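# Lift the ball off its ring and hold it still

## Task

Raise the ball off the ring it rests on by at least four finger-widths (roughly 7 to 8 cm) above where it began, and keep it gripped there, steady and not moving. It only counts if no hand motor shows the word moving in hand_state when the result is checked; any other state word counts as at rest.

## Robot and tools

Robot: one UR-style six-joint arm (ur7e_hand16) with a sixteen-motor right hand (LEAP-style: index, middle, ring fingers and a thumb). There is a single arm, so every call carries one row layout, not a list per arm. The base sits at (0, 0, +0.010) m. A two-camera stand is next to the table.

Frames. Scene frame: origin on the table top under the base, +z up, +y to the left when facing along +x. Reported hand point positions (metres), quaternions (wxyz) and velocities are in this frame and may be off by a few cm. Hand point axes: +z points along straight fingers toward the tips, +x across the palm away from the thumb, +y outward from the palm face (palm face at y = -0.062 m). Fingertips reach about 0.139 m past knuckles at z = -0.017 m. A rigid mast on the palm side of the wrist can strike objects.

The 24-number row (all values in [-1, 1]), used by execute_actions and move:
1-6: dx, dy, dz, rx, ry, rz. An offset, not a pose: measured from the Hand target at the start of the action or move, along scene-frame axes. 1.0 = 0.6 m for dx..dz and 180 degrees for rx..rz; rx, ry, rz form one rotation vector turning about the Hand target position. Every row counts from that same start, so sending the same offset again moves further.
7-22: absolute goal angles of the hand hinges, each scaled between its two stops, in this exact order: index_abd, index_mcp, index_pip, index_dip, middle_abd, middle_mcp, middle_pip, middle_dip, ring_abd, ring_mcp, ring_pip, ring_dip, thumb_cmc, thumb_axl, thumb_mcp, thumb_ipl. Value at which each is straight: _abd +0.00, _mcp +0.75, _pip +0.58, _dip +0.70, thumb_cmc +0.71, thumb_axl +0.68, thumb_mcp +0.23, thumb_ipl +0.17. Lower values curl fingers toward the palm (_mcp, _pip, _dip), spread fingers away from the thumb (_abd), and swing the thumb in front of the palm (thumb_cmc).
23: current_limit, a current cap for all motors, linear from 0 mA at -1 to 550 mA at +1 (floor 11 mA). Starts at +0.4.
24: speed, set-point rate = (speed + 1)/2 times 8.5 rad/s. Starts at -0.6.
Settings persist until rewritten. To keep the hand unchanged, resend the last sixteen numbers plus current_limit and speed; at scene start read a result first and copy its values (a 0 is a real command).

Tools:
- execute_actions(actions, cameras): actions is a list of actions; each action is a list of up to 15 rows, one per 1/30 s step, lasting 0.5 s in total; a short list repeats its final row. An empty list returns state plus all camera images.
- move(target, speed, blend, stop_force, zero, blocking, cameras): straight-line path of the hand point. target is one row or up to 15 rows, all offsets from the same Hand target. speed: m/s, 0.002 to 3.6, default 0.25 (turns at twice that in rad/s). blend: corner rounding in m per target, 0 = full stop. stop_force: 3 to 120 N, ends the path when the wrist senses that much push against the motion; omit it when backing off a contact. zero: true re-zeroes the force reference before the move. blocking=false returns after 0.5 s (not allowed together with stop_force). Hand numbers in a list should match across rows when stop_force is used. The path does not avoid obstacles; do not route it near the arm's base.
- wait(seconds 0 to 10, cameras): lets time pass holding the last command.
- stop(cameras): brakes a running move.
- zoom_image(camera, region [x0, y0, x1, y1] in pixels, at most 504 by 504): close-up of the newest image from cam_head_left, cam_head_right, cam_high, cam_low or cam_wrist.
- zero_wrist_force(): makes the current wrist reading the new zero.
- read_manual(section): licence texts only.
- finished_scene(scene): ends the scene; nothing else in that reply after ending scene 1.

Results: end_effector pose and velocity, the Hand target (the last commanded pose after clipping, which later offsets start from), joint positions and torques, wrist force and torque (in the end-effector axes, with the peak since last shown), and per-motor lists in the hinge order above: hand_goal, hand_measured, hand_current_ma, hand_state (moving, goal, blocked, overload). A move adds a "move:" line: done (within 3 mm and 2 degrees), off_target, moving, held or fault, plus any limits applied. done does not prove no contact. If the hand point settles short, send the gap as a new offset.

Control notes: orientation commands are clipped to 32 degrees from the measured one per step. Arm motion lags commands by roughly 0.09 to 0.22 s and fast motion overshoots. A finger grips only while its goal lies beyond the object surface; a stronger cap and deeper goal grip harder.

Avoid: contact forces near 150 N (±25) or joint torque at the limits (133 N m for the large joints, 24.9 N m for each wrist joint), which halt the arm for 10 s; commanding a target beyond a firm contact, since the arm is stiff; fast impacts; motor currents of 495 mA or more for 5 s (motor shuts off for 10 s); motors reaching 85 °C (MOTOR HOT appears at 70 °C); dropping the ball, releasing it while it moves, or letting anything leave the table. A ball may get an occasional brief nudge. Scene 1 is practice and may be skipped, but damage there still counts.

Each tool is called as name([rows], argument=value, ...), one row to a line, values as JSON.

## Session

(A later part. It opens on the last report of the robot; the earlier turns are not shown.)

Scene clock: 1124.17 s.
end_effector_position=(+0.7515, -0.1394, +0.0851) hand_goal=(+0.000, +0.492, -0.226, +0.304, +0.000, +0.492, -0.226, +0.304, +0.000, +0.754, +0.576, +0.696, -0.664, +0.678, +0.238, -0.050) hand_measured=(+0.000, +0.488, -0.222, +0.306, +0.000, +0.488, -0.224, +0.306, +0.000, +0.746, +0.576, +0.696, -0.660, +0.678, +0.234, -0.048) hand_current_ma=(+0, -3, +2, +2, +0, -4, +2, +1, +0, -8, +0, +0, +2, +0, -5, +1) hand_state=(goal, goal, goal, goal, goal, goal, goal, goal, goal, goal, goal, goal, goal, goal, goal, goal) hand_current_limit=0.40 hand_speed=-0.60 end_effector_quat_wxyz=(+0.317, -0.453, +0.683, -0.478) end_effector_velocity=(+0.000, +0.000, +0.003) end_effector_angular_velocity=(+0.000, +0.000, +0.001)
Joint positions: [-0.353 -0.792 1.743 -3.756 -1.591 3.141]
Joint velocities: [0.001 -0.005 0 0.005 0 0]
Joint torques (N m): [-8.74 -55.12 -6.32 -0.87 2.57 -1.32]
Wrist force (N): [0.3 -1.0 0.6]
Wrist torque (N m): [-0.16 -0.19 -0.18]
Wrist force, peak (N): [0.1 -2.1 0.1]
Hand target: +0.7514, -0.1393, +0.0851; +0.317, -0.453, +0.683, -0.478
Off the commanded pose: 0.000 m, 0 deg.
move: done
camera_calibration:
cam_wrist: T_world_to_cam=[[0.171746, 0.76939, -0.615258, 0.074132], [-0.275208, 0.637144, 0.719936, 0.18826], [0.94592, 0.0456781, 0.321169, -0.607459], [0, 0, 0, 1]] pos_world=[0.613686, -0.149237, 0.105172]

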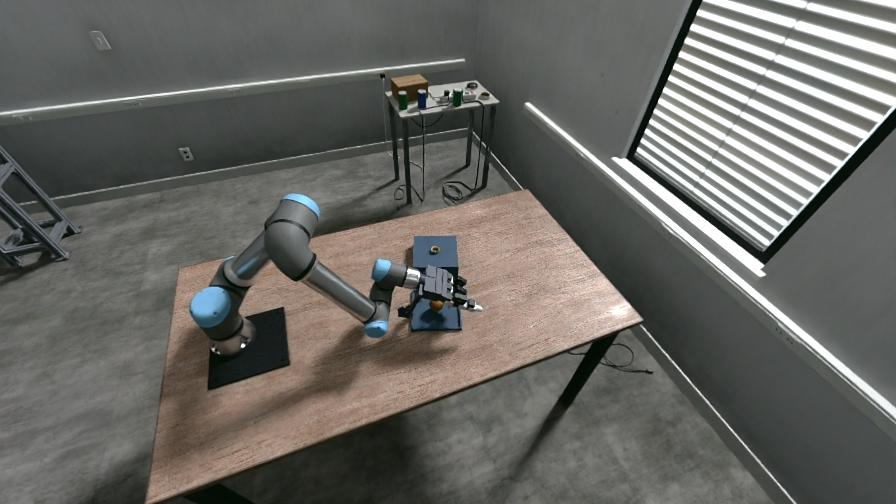

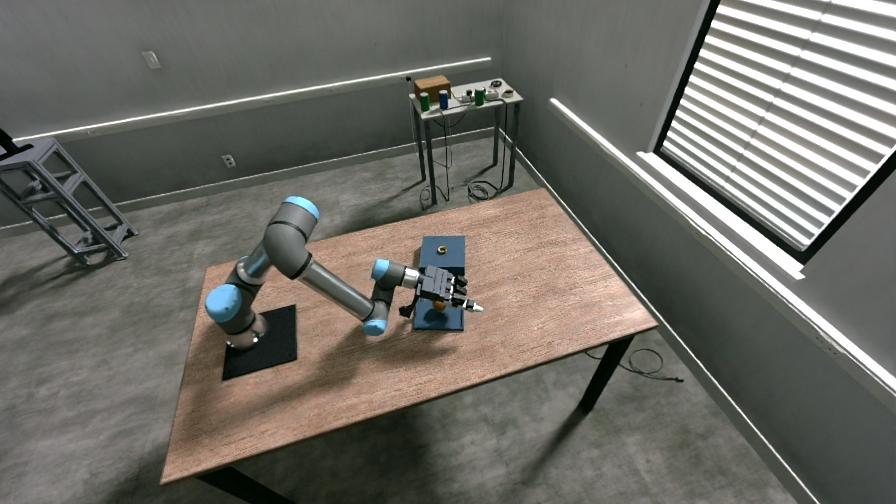

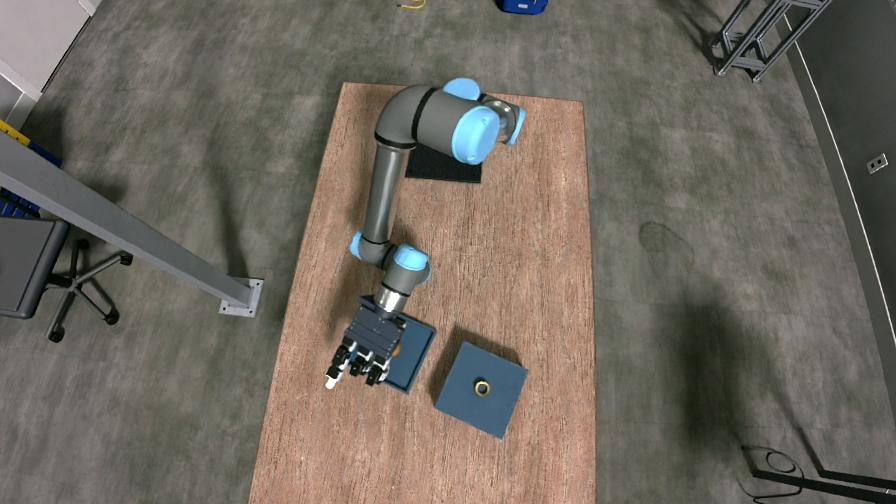

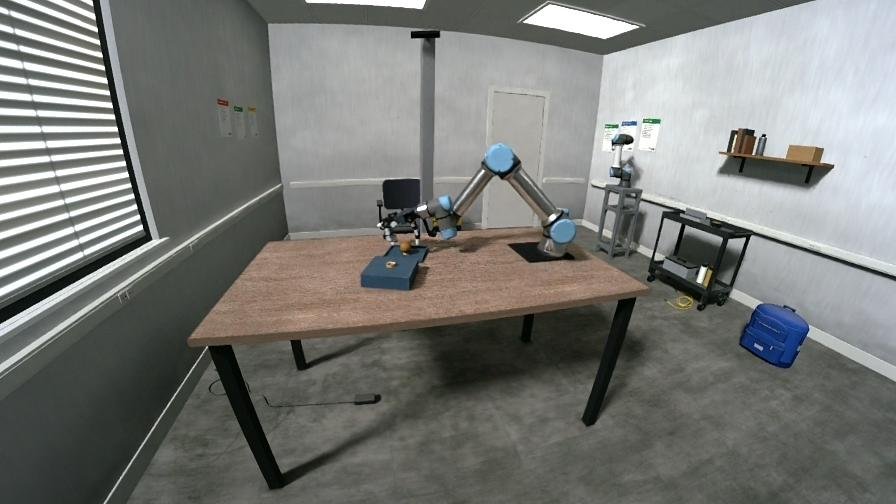

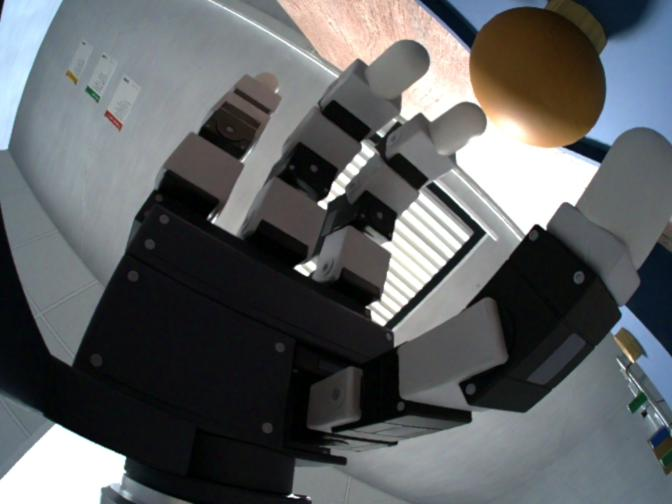

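move(target=[-0.004, 0.0013, -0.0468, 0, 0, 0, 0.0, 0.4925, -0.2262, 0.3046, 0.0, 0.4925, -0.2262, 0.3046, 0.0, 0.754, 0.576, 0.696, -0.6645, 0.678, 0.2371, -0.0491, 0.4, -0.6], speed=0.04, stop_force=6, cameras=["all"])

zoom_image(camera="cam_wrist", region=[336, 0, 672, 252])

zoom_image(camera="cam_low", region=[365, 190, 445, 270])

zoom_image(camera="cam_high", region=[315, 310, 435, 400])

zoom_image(camera="cam_head_left", region=[395, 245, 495, 335])

Scene clock: 1181.17 s.
end_effector_position=(+0.7490, -0.1385, +0.0570) hand_goal=(+0.000, +0.492, -0.226, +0.304, +0.000, +0.492, -0.226, +0.304, +0.000, +0.754, +0.576, +0.696, -0.664, +0.678, +0.238, -0.050) hand_measured=(+0.000, +0.488, -0.222, +0.306, +0.000, +0.488, -0.224, +0.306, +0.000, +0.746, +0.576, +0.696, -0.660, +0.678, +0.234, -0.048) hand_current_ma=(+0, -3, +2, +2, +0, -4, +2, +1, +0, -8, +0, +0, +2, +0, -5, +1) hand_state=(goal, goal, goal, goal, goal, goal, goal, goal, goal, goal, goal, goal, goal, goal, goal, goal) hand_current_limit=0.40 hand_speed=-0.60 end_effector_quat_wxyz=(+0.317, -0.453, +0.683, -0.478)
Joint positions: [-0.354 -0.739 1.745 -3.81 -1.59 3.141]
Joint torques (N m): [-9.93 -56.71 -20.69 -0.95 2.48 -1.31]
Wrist force (N): [0.2 -0.5 0.6]
Wrist torque (N m): [-0.12 -0.16 -0.17]
Wrist force, peak (N): [0.1 -1.7 0.3]
Hand target: +0.7490, -0.1385, +0.0570; +0.317, -0.453, +0.683, -0.478
Off the commanded pose: 0.000 m, 0 deg.
move: done
camera_calibration:
cam_wrist: T_world_to_cam=[[0.171652, 0.769465, -0.615191, 0.0567202], [-0.27516, 0.637054, 0.720034, 0.207242], [0.945951, 0.0456803, 0.321077, -0.596118], [0, 0, 0, 1]] pos_world=[0.611186, -0.148438, 0.0770725]

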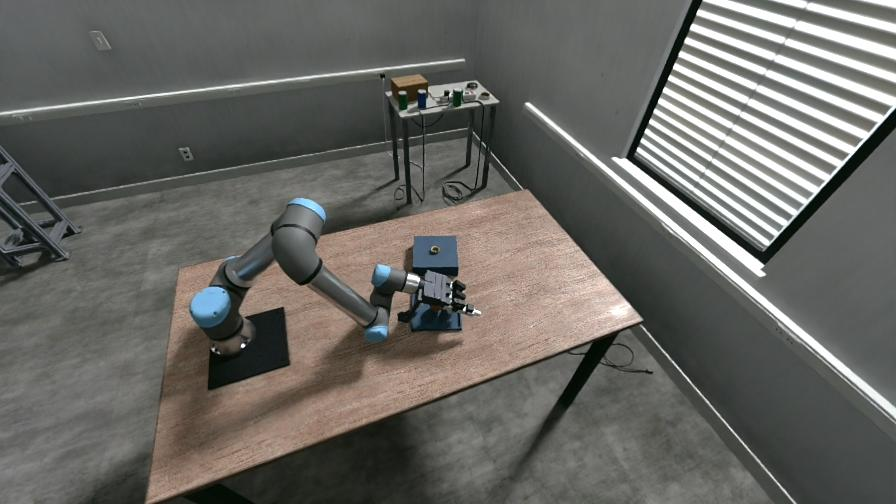

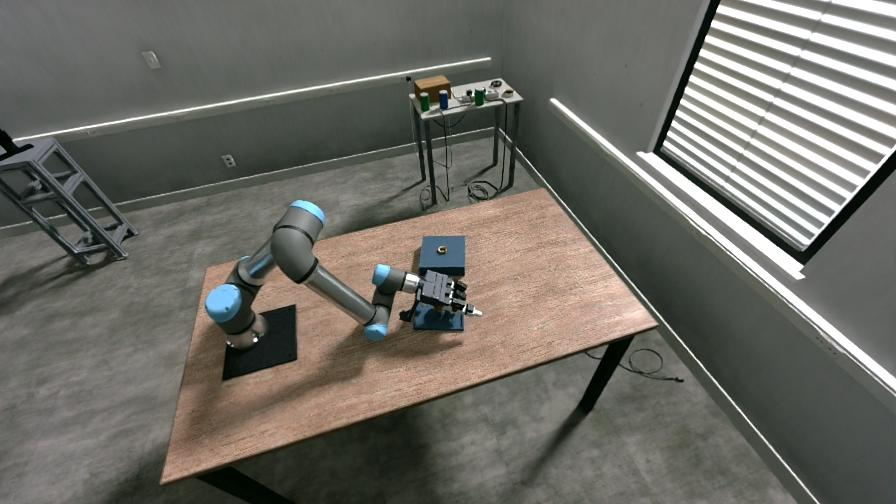

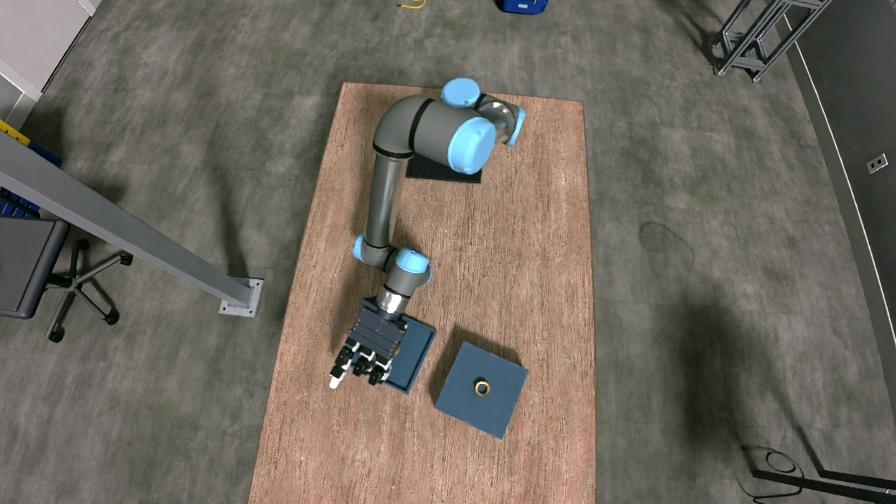

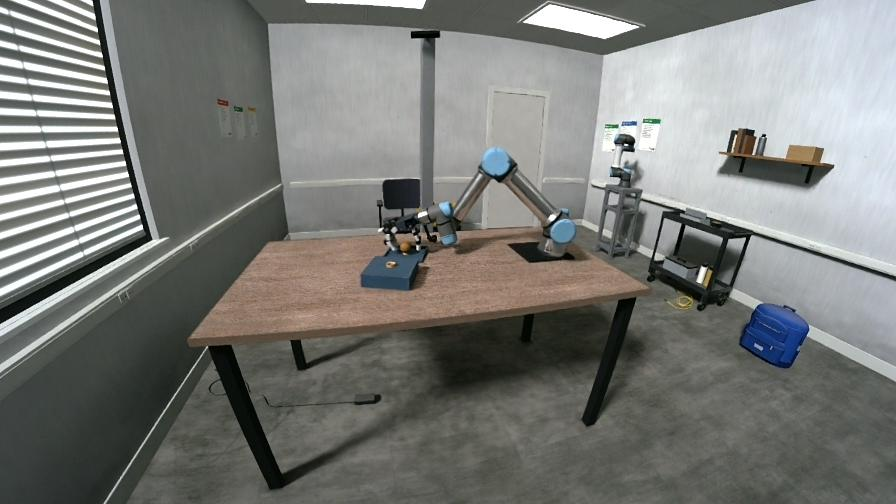

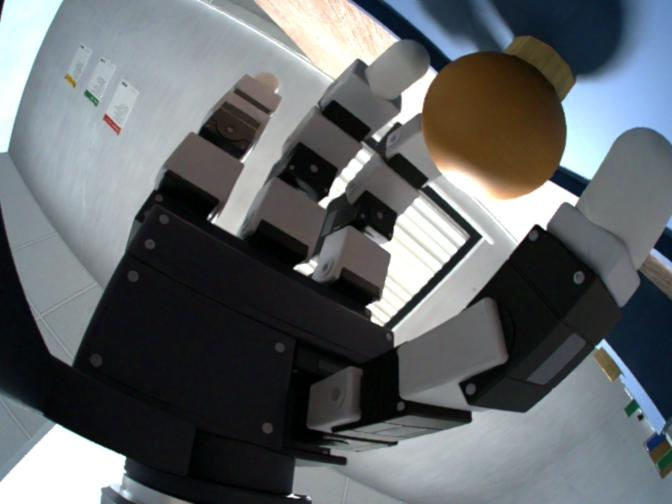

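Scaled by 1.500 from the camera's 672x504 image, which has a finer 960x720 frame.

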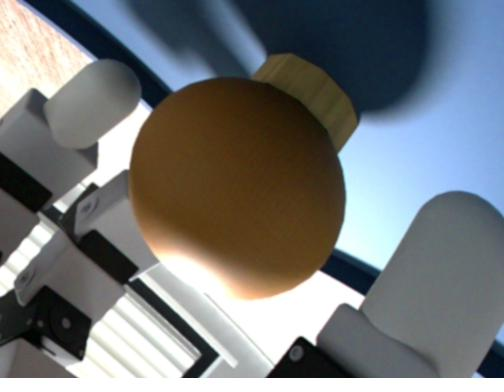

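Scaled by 6.300.

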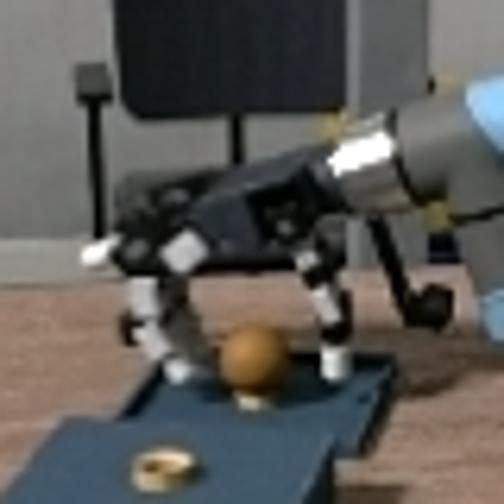

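Scaled by 4.200.

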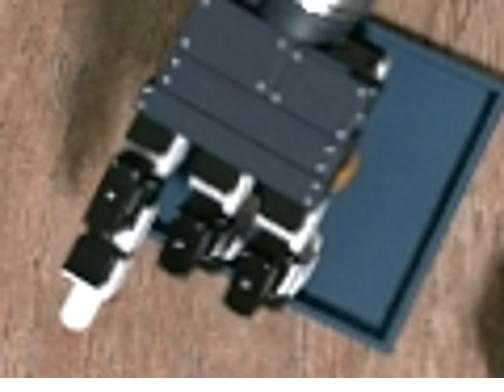

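Scaled by 5.040.

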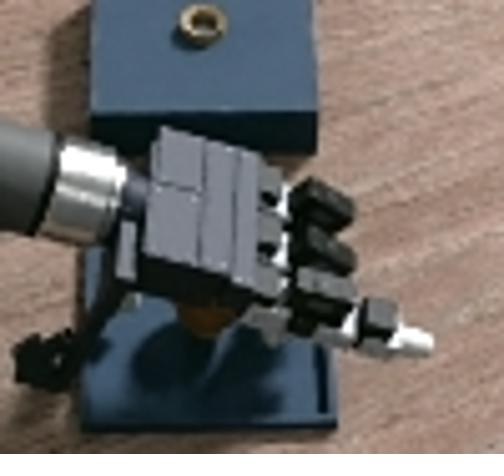

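move(target=[0, 0, 0, 0, 0, 0, 0.0, 0.3278, -0.2262, 0.3046, 0.0, 0.3278, -0.2262, 0.3046, 0.0, 0.754, 0.576, 0.696, -0.6645, 0.678, 0.0906, -0.0491, 0.4, -0.95], cameras=["cam_wrist", "cam_low"])

zoom_image(camera="cam_wrist", region=[336, 0, 672, 252])

zoom_image(camera="cam_low", region=[365, 190, 445, 270])

Scene clock: 1223.10 s.
end_effector_position=(+0.7490, -0.1385, +0.0570) hand_goal=(+0.000, +0.328, -0.226, +0.304, +0.000, +0.328, -0.226, +0.304, +0.000, +0.754, +0.576, +0.696, -0.664, +0.678, +0.090, -0.050) hand_measured=(+0.000, +0.326, -0.222, +0.306, +0.000, +0.326, -0.224, +0.306, +0.000, +0.746, +0.576, +0.696, -0.660, +0.678, +0.092, -0.048) hand_current_ma=(+0, -1, +2, +2, +0, -2, +2, +1, +0, -8, +0, +0, +2, +0, +1, +1) hand_state=(goal, goal, goal, goal, goal, goal, goal, goal, goal, goal, goal, goal, goal, goal, goal, goal) hand_current_limit=0.40 hand_speed=-0.95 end_effector_quat_wxyz=(+0.317, -0.453, +0.683, -0.478)
Joint positions: [-0.354 -0.739 1.745 -3.81 -1.59 3.141]
Joint torques (N m): [-5.23 -56.82 -20.27 -0.96 -0.04 -0.05]
Wrist force (N): [0.5 -0.7 0.7]
Wrist torque (N m): [-0.12 -0.20 -0.16]
Wrist force, peak (N): [0.4 -0.7 1.1]
Hand target: +0.7490, -0.1385, +0.0570; +0.317, -0.453, +0.683, -0.478
Off the commanded pose: 0.000 m, 0 deg.
move: done
camera_calibration:
cam_wrist: T_world_to_cam=[[0.171652, 0.769465, -0.615191, 0.0567202], [-0.27516, 0.637054, 0.720034, 0.207242], [0.945951, 0.0456803, 0.321077, -0.596118], [0, 0, 0, 1]] pos_world=[0.611186, -0.148438, 0.0770725]
Images, in order (width x height): cam_low 896x504, cam_wrist 672x504.

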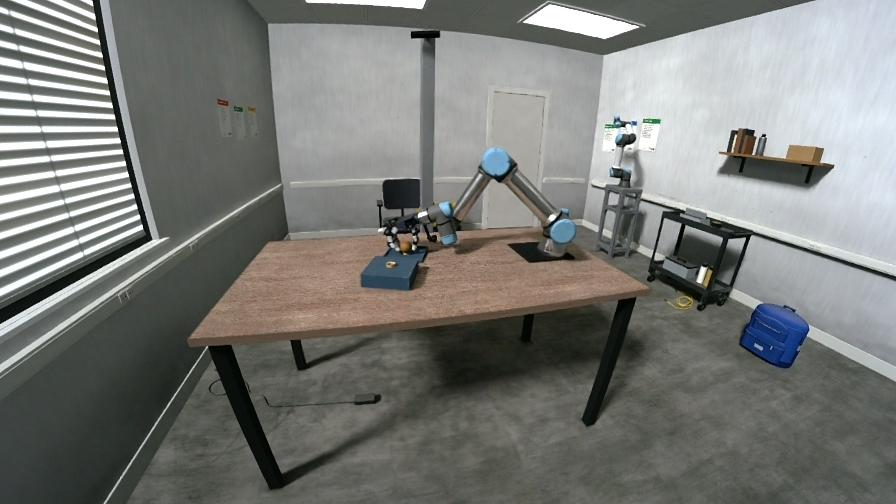

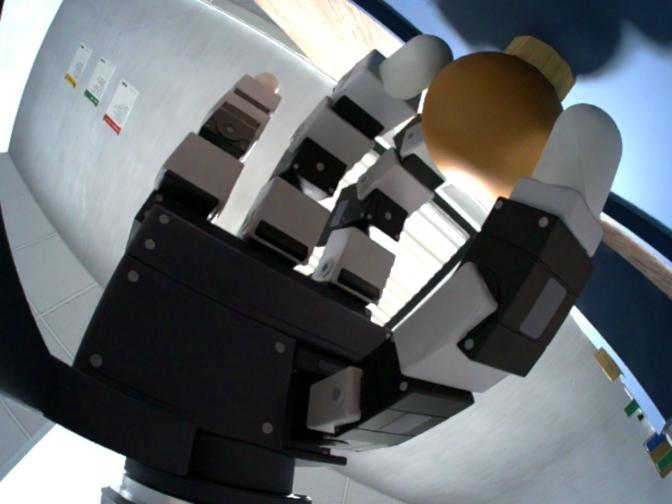

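Scaled by 1.500 from the camera's 672x504 image, which has a finer 960x720 frame.

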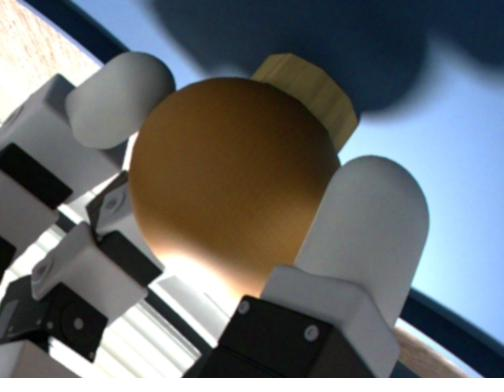

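Scaled by 6.300.

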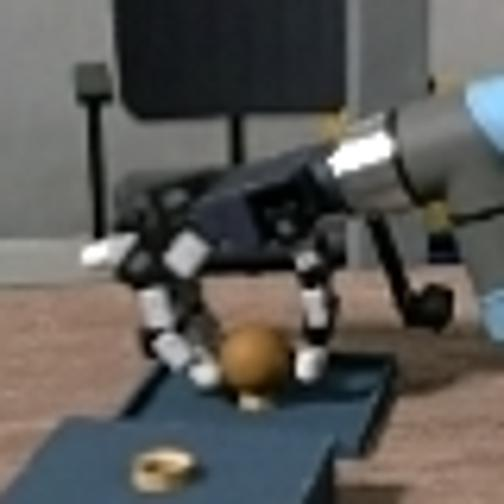

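move(target=[0, 0, 0, 0, 0, 0, 0.0, 0.2592, -0.2262, 0.3046, 0.0, 0.2592, -0.2262, 0.3046, 0.0, 0.754, 0.576, 0.696, -0.6645, 0.678, 0.0343, -0.0491, 0.4, -0.95], cameras=["cam_wrist", "cam_low"])

zoom_image(camera="cam_wrist", region=[336, 0, 672, 252])

zoom_image(camera="cam_low", region=[365, 190, 445, 270])

Scene clock: 1232.97 s.
end_effector_position=(+0.7490, -0.1385, +0.0570) hand_goal=(+0.000, +0.260, -0.226, +0.304, +0.000, +0.260, -0.226, +0.304, +0.000, +0.754, +0.576, +0.696, -0.664, +0.678, +0.034, -0.050) hand_measured=(+0.004, +0.300, -0.214, +0.306, +0.000, +0.284, -0.220, +0.306, +0.000, +0.746, +0.576, +0.696, -0.662, +0.678, +0.064, -0.046) hand_current_ma=(+2, +81, +13, +2, +0, +39, +5, +1, +0, -8, +0, +0, +2, +0, +73, +5) hand_state=(goal, blocked, goal, goal, goal, blocked, goal, goal, goal, goal, goal, goal, goal, goal, blocked, goal) hand_current_limit=0.40 hand_speed=-0.95 end_effector_quat_wxyz=(+0.317, -0.453, +0.683, -0.478)
Joint positions: [-0.354 -0.739 1.745 -3.81 -1.59 3.141]
Joint torques (N m): [-0.94 -56.04 -19.28 -1.03 -2.21 1.06]
Wrist force (N): [0.0 -1.1 1.9]
Wrist torque (N m): [-0.10 -0.17 -0.15]
Wrist force, peak (N): [-0.4 -2.3 1.5]
Hand target: +0.7490, -0.1385, +0.0570; +0.317, -0.453, +0.683, -0.478
Off the commanded pose: 0.000 m, 0 deg.
move: done
camera_calibration:
cam_wrist: T_world_to_cam=[[0.171652, 0.769465, -0.615191, 0.0567202], [-0.27516, 0.637054, 0.720034, 0.207242], [0.945951, 0.0456803, 0.321077, -0.596118], [0, 0, 0, 1]] pos_world=[0.611186, -0.148438, 0.0770725]
Images, in order (width x height): cam_low 896x504, cam_wrist 672x504.

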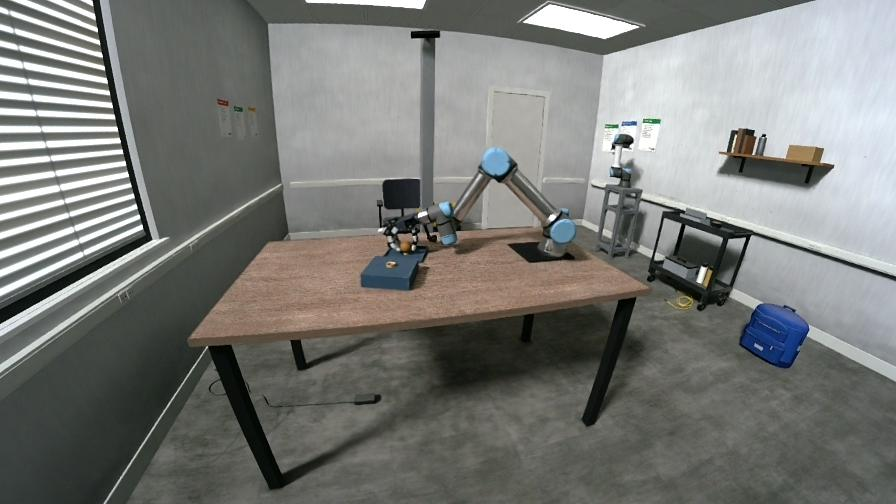

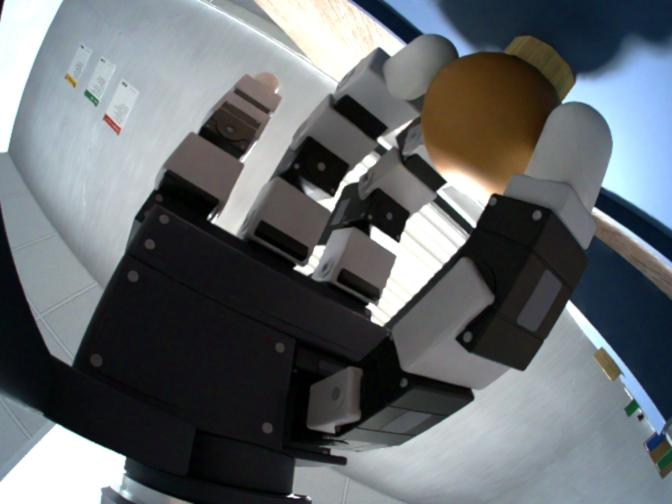

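Scaled by 1.500 from the camera's 672x504 image, which has a finer 960x720 frame.

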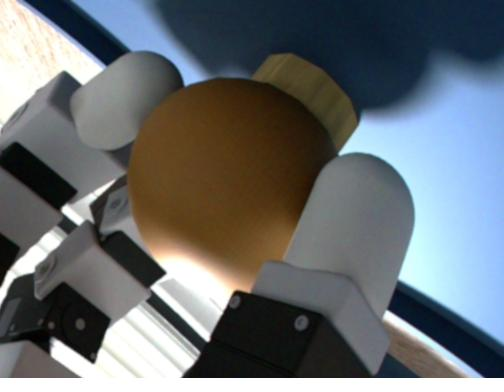

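Scaled by 6.300.

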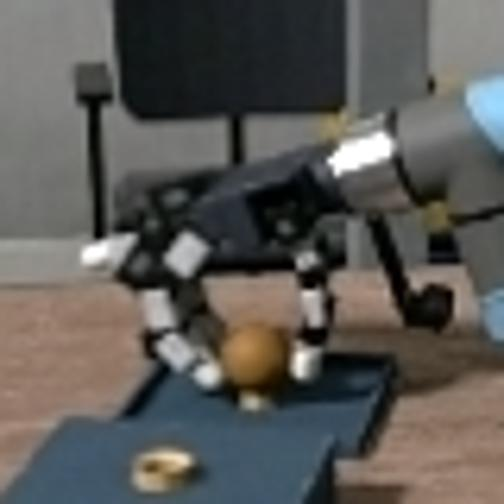

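move(target=[0, 0, 0, 0, 0, 0, 0.0, 0.2043, -0.2262, 0.3046, 0.0, 0.2043, -0.2262, 0.3046, 0.0, 0.754, 0.576, 0.696, -0.6645, 0.678, -0.0332, -0.0491, 0.4, -0.95], cameras=["cam_wrist", "cam_low"])

zoom_image(camera="cam_wrist", region=[336, 0, 672, 252])

zoom_image(camera="cam_low", region=[365, 190, 445, 270])

Scene clock: 1250.17 s.
end_effector_position=(+0.7490, -0.1385, +0.0570) hand_goal=(+0.000, +0.204, -0.226, +0.304, +0.000, +0.204, -0.226, +0.304, +0.000, +0.754, +0.576, +0.696, -0.664, +0.678, -0.034, -0.050) hand_measured=(+0.008, +0.276, -0.202, +0.310, -0.006, +0.262, -0.212, +0.308, +0.000, +0.746, +0.576, +0.696, -0.662, +0.678, +0.062, -0.032) hand_current_ma=(+5, +189, +37, +5, -3, +141, +17, +2, +0, -8, +0, +0, +2, +0, +381, +37) hand_state=(goal, blocked, blocked, goal, goal, blocked, goal, goal, goal, goal, goal, goal, goal, goal, moving, goal) hand_current_limit=0.40 hand_speed=-0.95 end_effector_quat_wxyz=(+0.317, -0.453, +0.683, -0.478)
Joint positions: [-0.354 -0.739 1.745 -3.81 -1.59 3.141]
Joint torques (N m): [2.64 -55.54 -13.21 -1.09 -2.85 1.88]
Wrist force (N): [-0.3 -2.7 0.8]
Wrist torque (N m): [-0.16 -0.16 -0.16]
Wrist force, peak (N): [-0.5 -2.9 1.2]
Hand target: +0.7490, -0.1385, +0.0570; +0.317, -0.453, +0.683, -0.478
Off the commanded pose: 0.000 m, 0 deg.
move: done
camera_calibration:
cam_wrist: T_world_to_cam=[[0.171652, 0.769465, -0.615191, 0.0567202], [-0.27516, 0.637054, 0.720034, 0.207242], [0.945951, 0.0456803, 0.321077, -0.596118], [0, 0, 0, 1]] pos_world=[0.611186, -0.148438, 0.0770725]
Images, in order (width x height): cam_low 896x504, cam_wrist 672x504.

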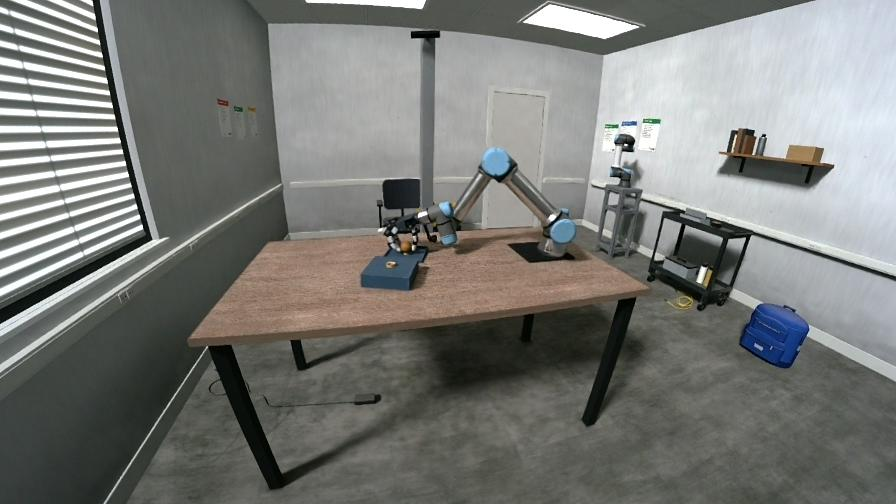

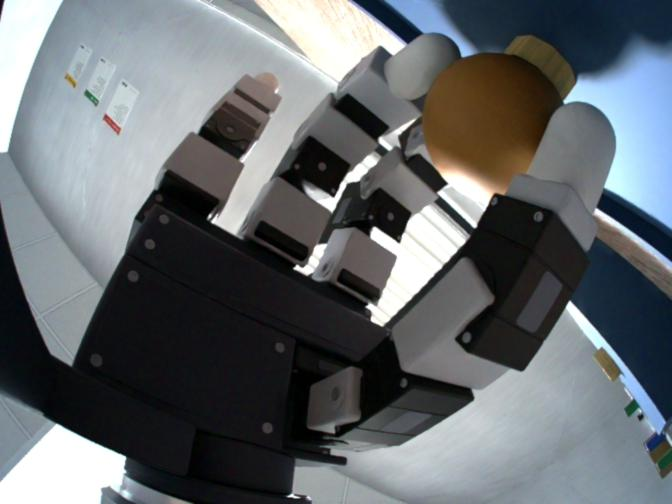

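Scaled by 1.500 from the camera's 672x504 image, which has a finer 960x720 frame.

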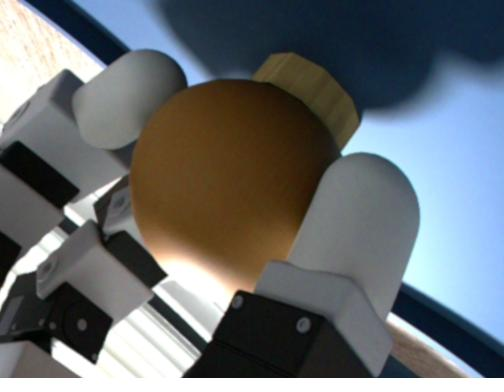

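Scaled by 6.300.

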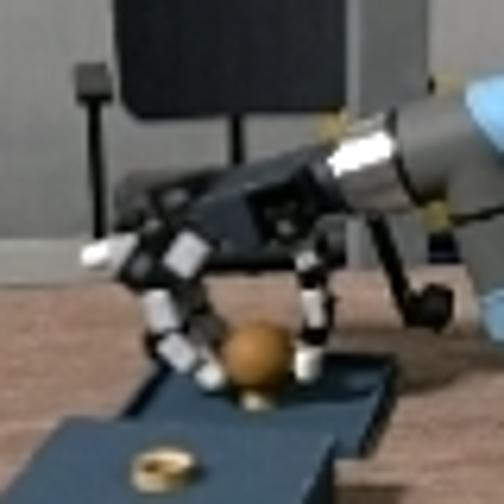

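wait(seconds=1)

Scene clock: 1271.80 s.
end_effector_position=(+0.7490, -0.1385, +0.0570) hand_goal=(+0.000, +0.204, -0.226, +0.304, +0.000, +0.204, -0.226, +0.304, +0.000, +0.754, +0.576, +0.696, -0.664, +0.678, -0.034, -0.050) hand_measured=(+0.008, +0.276, -0.202, +0.310, -0.006, +0.262, -0.212, +0.308, +0.000, +0.746, +0.576, +0.696, -0.662, +0.678, +0.062, -0.032) hand_current_ma=(+5, +189, +36, +5, -3, +141, +17, +2, +0, -8, +0, +0, +2, +0, +382, +37) hand_state=(goal, blocked, blocked, goal, goal, blocked, goal, goal, goal, goal, goal, goal, goal, goal, blocked, goal) hand_current_limit=0.40 hand_speed=-0.95 end_effector_quat_wxyz=(+0.317, -0.453, +0.683, -0.478)
Joint positions: [-0.354 -0.739 1.745 -3.81 -1.59 3.141]
Joint torques (N m): [7.53 -54.76 -6.94 -1.16 -2.78 1.82]
Wrist force (N): [-0.5 -2.9 0.8]
Wrist torque (N m): [-0.17 -0.15 -0.17]
Wrist force, peak (N): [-0.2 -3.3 0.9]
Hand target: +0.7490, -0.1385, +0.0570; +0.317, -0.453, +0.683, -0.478
Off the commanded pose: 0.000 m, 0 deg.
wait: 1.00 s; at rest from the start

move(target=[0, 0, 0.04, 0, 0, 0, 0.0, 0.2043, -0.2262, 0.3046, 0.0, 0.2043, -0.2262, 0.3046, 0.0, 0.754, 0.576, 0.696, -0.6645, 0.678, -0.0332, -0.0491, 0.4, -0.95], speed=0.03, cameras=["cam_wrist", "cam_low"])

zoom_image(camera="cam_wrist", region=[336, 0, 672, 252])

zoom_image(camera="cam_low", region=[365, 190, 445, 270])

Scene clock: 1281.43 s.
end_effector_position=(+0.7490, -0.1385, +0.0812) hand_goal=(+0.000, +0.204, -0.226, +0.304, +0.000, +0.204, -0.226, +0.304, +0.000, +0.754, +0.576, +0.696, -0.664, +0.678, -0.034, -0.050) hand_measured=(+0.008, +0.270, -0.198, +0.312, -0.006, +0.258, -0.210, +0.308, +0.000, +0.746, +0.576, +0.696, -0.662, +0.678, +0.062, -0.026) hand_current_ma=(+5, +166, +41, +8, -3, +123, +19, +3, +0, -8, +0, +0, +2, +0, +382, +55) hand_state=(goal, blocked, blocked, goal, goal, blocked, goal, goal, goal, goal, goal, goal, goal, goal, blocked, blocked) hand_current_limit=0.40 hand_speed=-0.95 end_effector_quat_wxyz=(+0.317, -0.453, +0.683, -0.478)
Joint positions: [-0.354 -0.788 1.751 -3.767 -1.591 3.141]
Joint torques (N m): [13.96 -33.18 -7.64 -4 -2.83 1.79]
Wrist force (N): [0.3 0.0 0.7]
Wrist torque (N m): [-0.09 -0.18 -0.17]
Wrist force, peak (N): [-0.2 -3.0 1.0]
Hand target: +0.7490, -0.1385, +0.0810; +0.317, -0.453, +0.683, -0.478
Off the commanded pose: 0.000 m, 0 deg.
move: done
camera_calibration:
cam_wrist: T_world_to_cam=[[0.171652, 0.769465, -0.615191, 0.0715463], [-0.27516, 0.637054, 0.720034, 0.189889], [0.945951, 0.0456803, 0.321077, -0.603856], [0, 0, 0, 1]] pos_world=[0.611186, -0.148438, 0.101172]
Images, in order (width x height): cam_low 896x504, cam_wrist 672x504.

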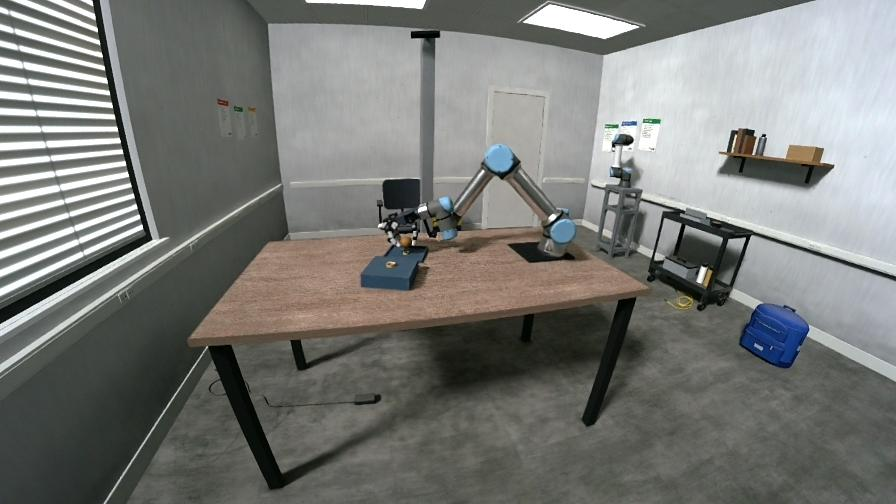

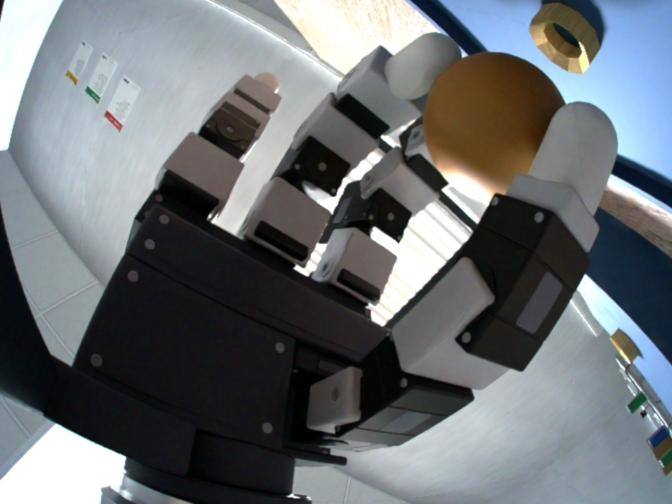

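Scaled by 1.500 from the camera's 672x504 image, which has a finer 960x720 frame.

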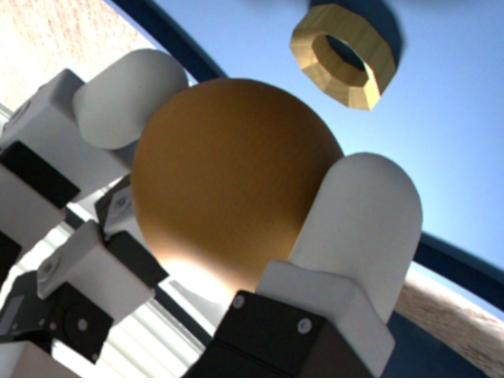

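Scaled by 6.300.

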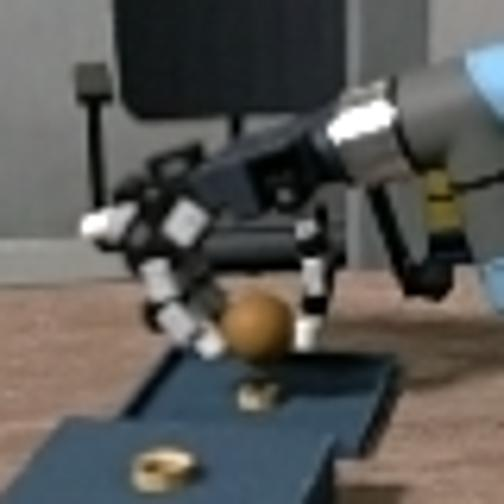

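move(target=[0, 0, 0.18, 0, 0, 0, 0.0, 0.2043, -0.2262, 0.3046, 0.0, 0.2043, -0.2262, 0.3046, 0.0, 0.754, 0.576, 0.696, -0.6645, 0.678, -0.0332, -0.0491, 0.4, -0.95], speed=0.1, cameras=["cam_wrist", "cam_low"])

zoom_image(camera="cam_wrist", region=[336, 0, 672, 252])

zoom_image(camera="cam_low", region=[365, 170, 465, 270])

Scene clock: 1356.97 s.
end_effector_position=(+0.7490, -0.1385, +0.1892) hand_goal=(+0.000, +0.204, -0.226, +0.304, +0.000, +0.204, -0.226, +0.304, +0.000, +0.754, +0.576, +0.696, -0.664, +0.678, -0.034, -0.050) hand_measured=(+0.008, +0.270, -0.198, +0.312, -0.006, +0.258, -0.210, +0.308, +0.000, +0.746, +0.576, +0.696, -0.662, +0.678, +0.062, -0.026) hand_current_ma=(+5, +165, +42, +8, -3, +122, +20, +4, +0, -9, +0, +0, +2, +0, +382, +56) hand_state=(goal, blocked, blocked, goal, goal, blocked, goal, goal, goal, goal, goal, goal, goal, goal, blocked, blocked) hand_current_limit=0.40 hand_speed=-0.95 end_effector_quat_wxyz=(+0.317, -0.453, +0.683, -0.478)
Joint positions: [-0.352 -0.984 1.733 -3.553 -1.592 3.141]
Joint torques (N m): [11.21 -30.06 -9.13 -4.1 -2.63 1.98]
Wrist force (N): [0.6 0.0 0.9]
Wrist torque (N m): [-0.09 -0.22 -0.15]
Wrist force, peak (N): [0.3 1.8 1.2]
Hand target: +0.7490, -0.1385, +0.1890; +0.317, -0.453, +0.683, -0.478
Off the commanded pose: 0.000 m, 0 deg.
move: done
camera_calibration:
cam_wrist: T_world_to_cam=[[0.171814, 0.769405, -0.61522, 0.137868], [-0.275306, 0.637125, 0.719915, 0.112277], [0.945879, 0.0456821, 0.321289, -0.638626], [0, 0, 0, 1]] pos_world=[0.611286, -0.148437, 0.209173]
Images, in order (width x height): cam_low 896x504, cam_wrist 672x504.

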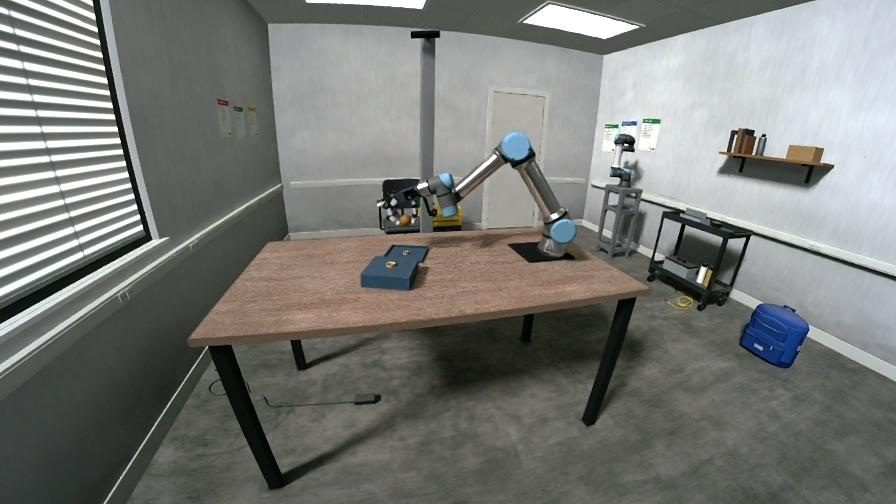

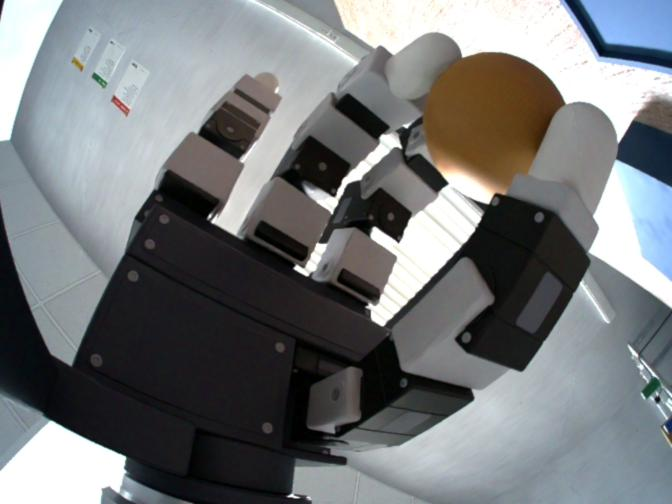

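Scaled by 1.500 from the camera's 672x504 image, which has a finer 960x720 frame.

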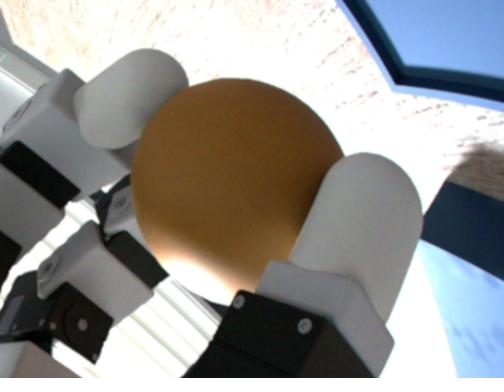

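Scaled by 5.040.

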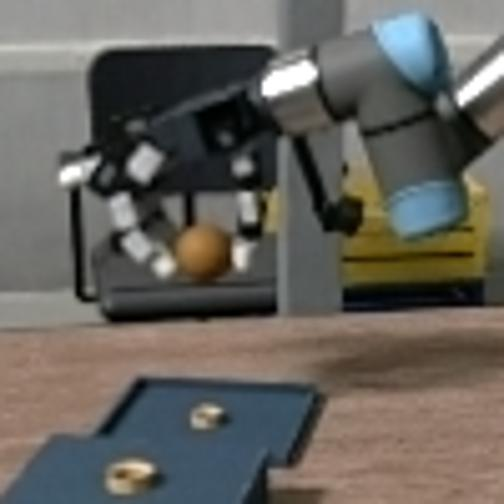

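move(target=[0, 0, -0.2117, 0, 0, 0, 0.0, 0.2043, -0.2262, 0.3046, 0.0, 0.2043, -0.2262, 0.3046, 0.0, 0.754, 0.576, 0.696, -0.6645, 0.678, -0.0332, -0.0491, 0.4, -0.95], speed=0.08)

move(target=[0, 0, -0.01, 0, 0, 0, 0.0, 0.2043, -0.2262, 0.3046, 0.0, 0.2043, -0.2262, 0.3046, 0.0, 0.754, 0.576, 0.696, -0.6645, 0.678, -0.0332, -0.0491, 0.4, -0.95], speed=0.005, stop_force=3, cameras=["cam_wrist", "cam_low"])

zoom_image(camera="cam_wrist", region=[336, 0, 672, 252])

zoom_image(camera="cam_low", region=[365, 190, 445, 270])

Scene clock: 1376.30 s.
end_effector_position=(+0.7490, -0.1386, +0.0620) hand_goal=(+0.000, +0.204, -0.226, +0.304, +0.000, +0.204, -0.226, +0.304, +0.000, +0.754, +0.576, +0.696, -0.664, +0.678, -0.034, -0.050) hand_measured=(+0.008, +0.270, -0.198, +0.312, -0.006, +0.258, -0.210, +0.310, +0.000, +0.746, +0.576, +0.696, -0.662, +0.678, +0.062, -0.026) hand_current_ma=(+5, +165, +42, +8, -3, +122, +20, +4, +0, -9, +0, +0, +2, +0, +382, +56) hand_state=(goal, blocked, blocked, goal, goal, blocked, goal, goal, goal, goal, goal, goal, goal, goal, blocked, blocked) hand_current_limit=0.40 hand_speed=-0.95 end_effector_quat_wxyz=(+0.317, -0.453, +0.683, -0.478) end_effector_velocity=(+0.000, -0.001, +0.003) end_effector_angular_velocity=(+0.000, +0.000, +0.000)
Joint positions: [-0.354 -0.749 1.746 -3.802 -1.59 3.141]
Joint velocities: [-0.001 -0.005 0 0.005 0.001 0]
Joint torques (N m): [-9.25 -57.13 -12.52 -0.88 2.94 -1.99]
Wrist force (N): [0.1 -0.3 0.8]
Wrist torque (N m): [-0.11 -0.16 -0.18]
Wrist force, peak (N): [0.2 1.0 1.2]
Hand target: +0.7490, -0.1385, +0.0620; +0.317, -0.453, +0.683, -0.478
Off the commanded pose: 0.000 m, 0 deg.
move: done

Scene clock: 1378.13 s.
end_effector_position=(+0.7490, -0.1385, +0.0560) hand_goal=(+0.000, +0.204, -0.226, +0.304, +0.000, +0.204, -0.226, +0.304, +0.000, +0.754, +0.576, +0.696, -0.664, +0.678, -0.034, -0.050) hand_measured=(+0.010, +0.270, -0.198, +0.312, -0.006, +0.258, -0.210, +0.310, +0.000, +0.746, +0.576, +0.696, -0.662, +0.678, +0.058, -0.026) hand_current_ma=(+7, +165, +42, +8, -5, +122, +20, +4, +0, -9, +0, +0, +1, +0, +359, +56) hand_state=(goal, blocked, blocked, goal, goal, blocked, goal, goal, goal, goal, goal, goal, goal, goal, blocked, blocked) hand_current_limit=0.40 hand_speed=-0.95 end_effector_quat_wxyz=(+0.317, -0.453, +0.683, -0.478)
Joint positions: [-0.354 -0.737 1.745 -3.812 -1.59 3.141]
Joint torques (N m): [-11.36 -48.7 -17.08 -0.96 3.05 -2.06]
Wrist force (N): [0.1 -2.0 1.4]
Wrist torque (N m): [-0.15 -0.15 -0.16]
Wrist force, peak (N): [-0.3 -3.7 0.9]
Hand target: +0.7490, -0.1385, +0.0560; +0.317, -0.453, +0.683, -0.478
Off the commanded pose: 0.000 m, 0 deg.
move: done
camera_calibration:
cam_wrist: T_world_to_cam=[[0.171652, 0.769465, -0.615191, 0.0560435], [-0.27516, 0.637054, 0.720034, 0.208034], [0.945951, 0.0456803, 0.321077, -0.595764], [0, 0, 0, 1]] pos_world=[0.611186, -0.148438, 0.0759725]
Images, in order (width x height): cam_low 896x504, cam_wrist 672x504.

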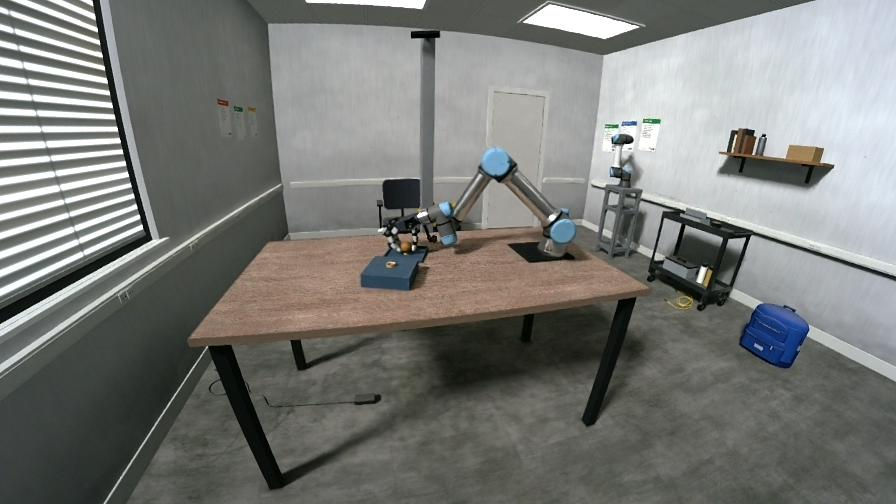

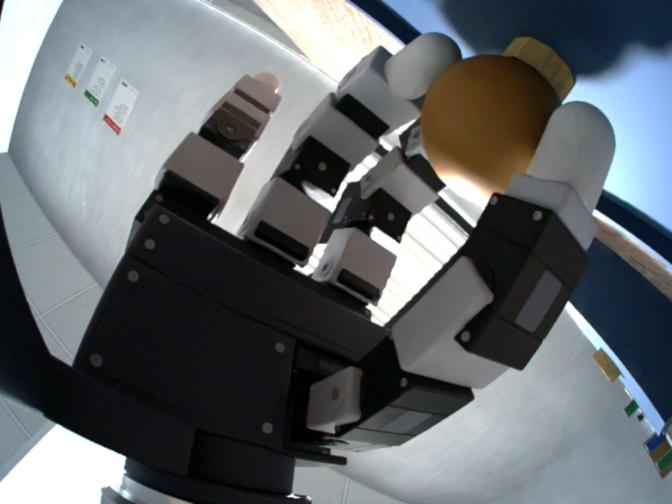

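Scaled by 1.500 from the camera's 672x504 image, which has a finer 960x720 frame.

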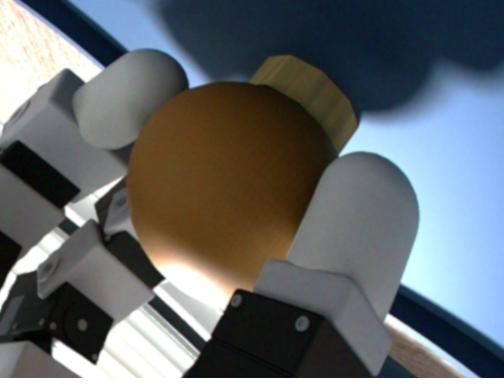

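Scaled by 6.300.

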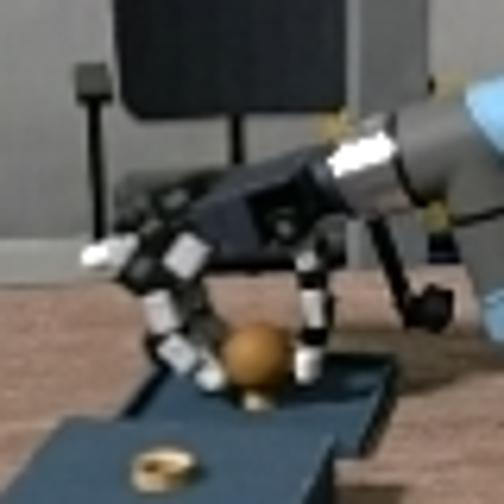

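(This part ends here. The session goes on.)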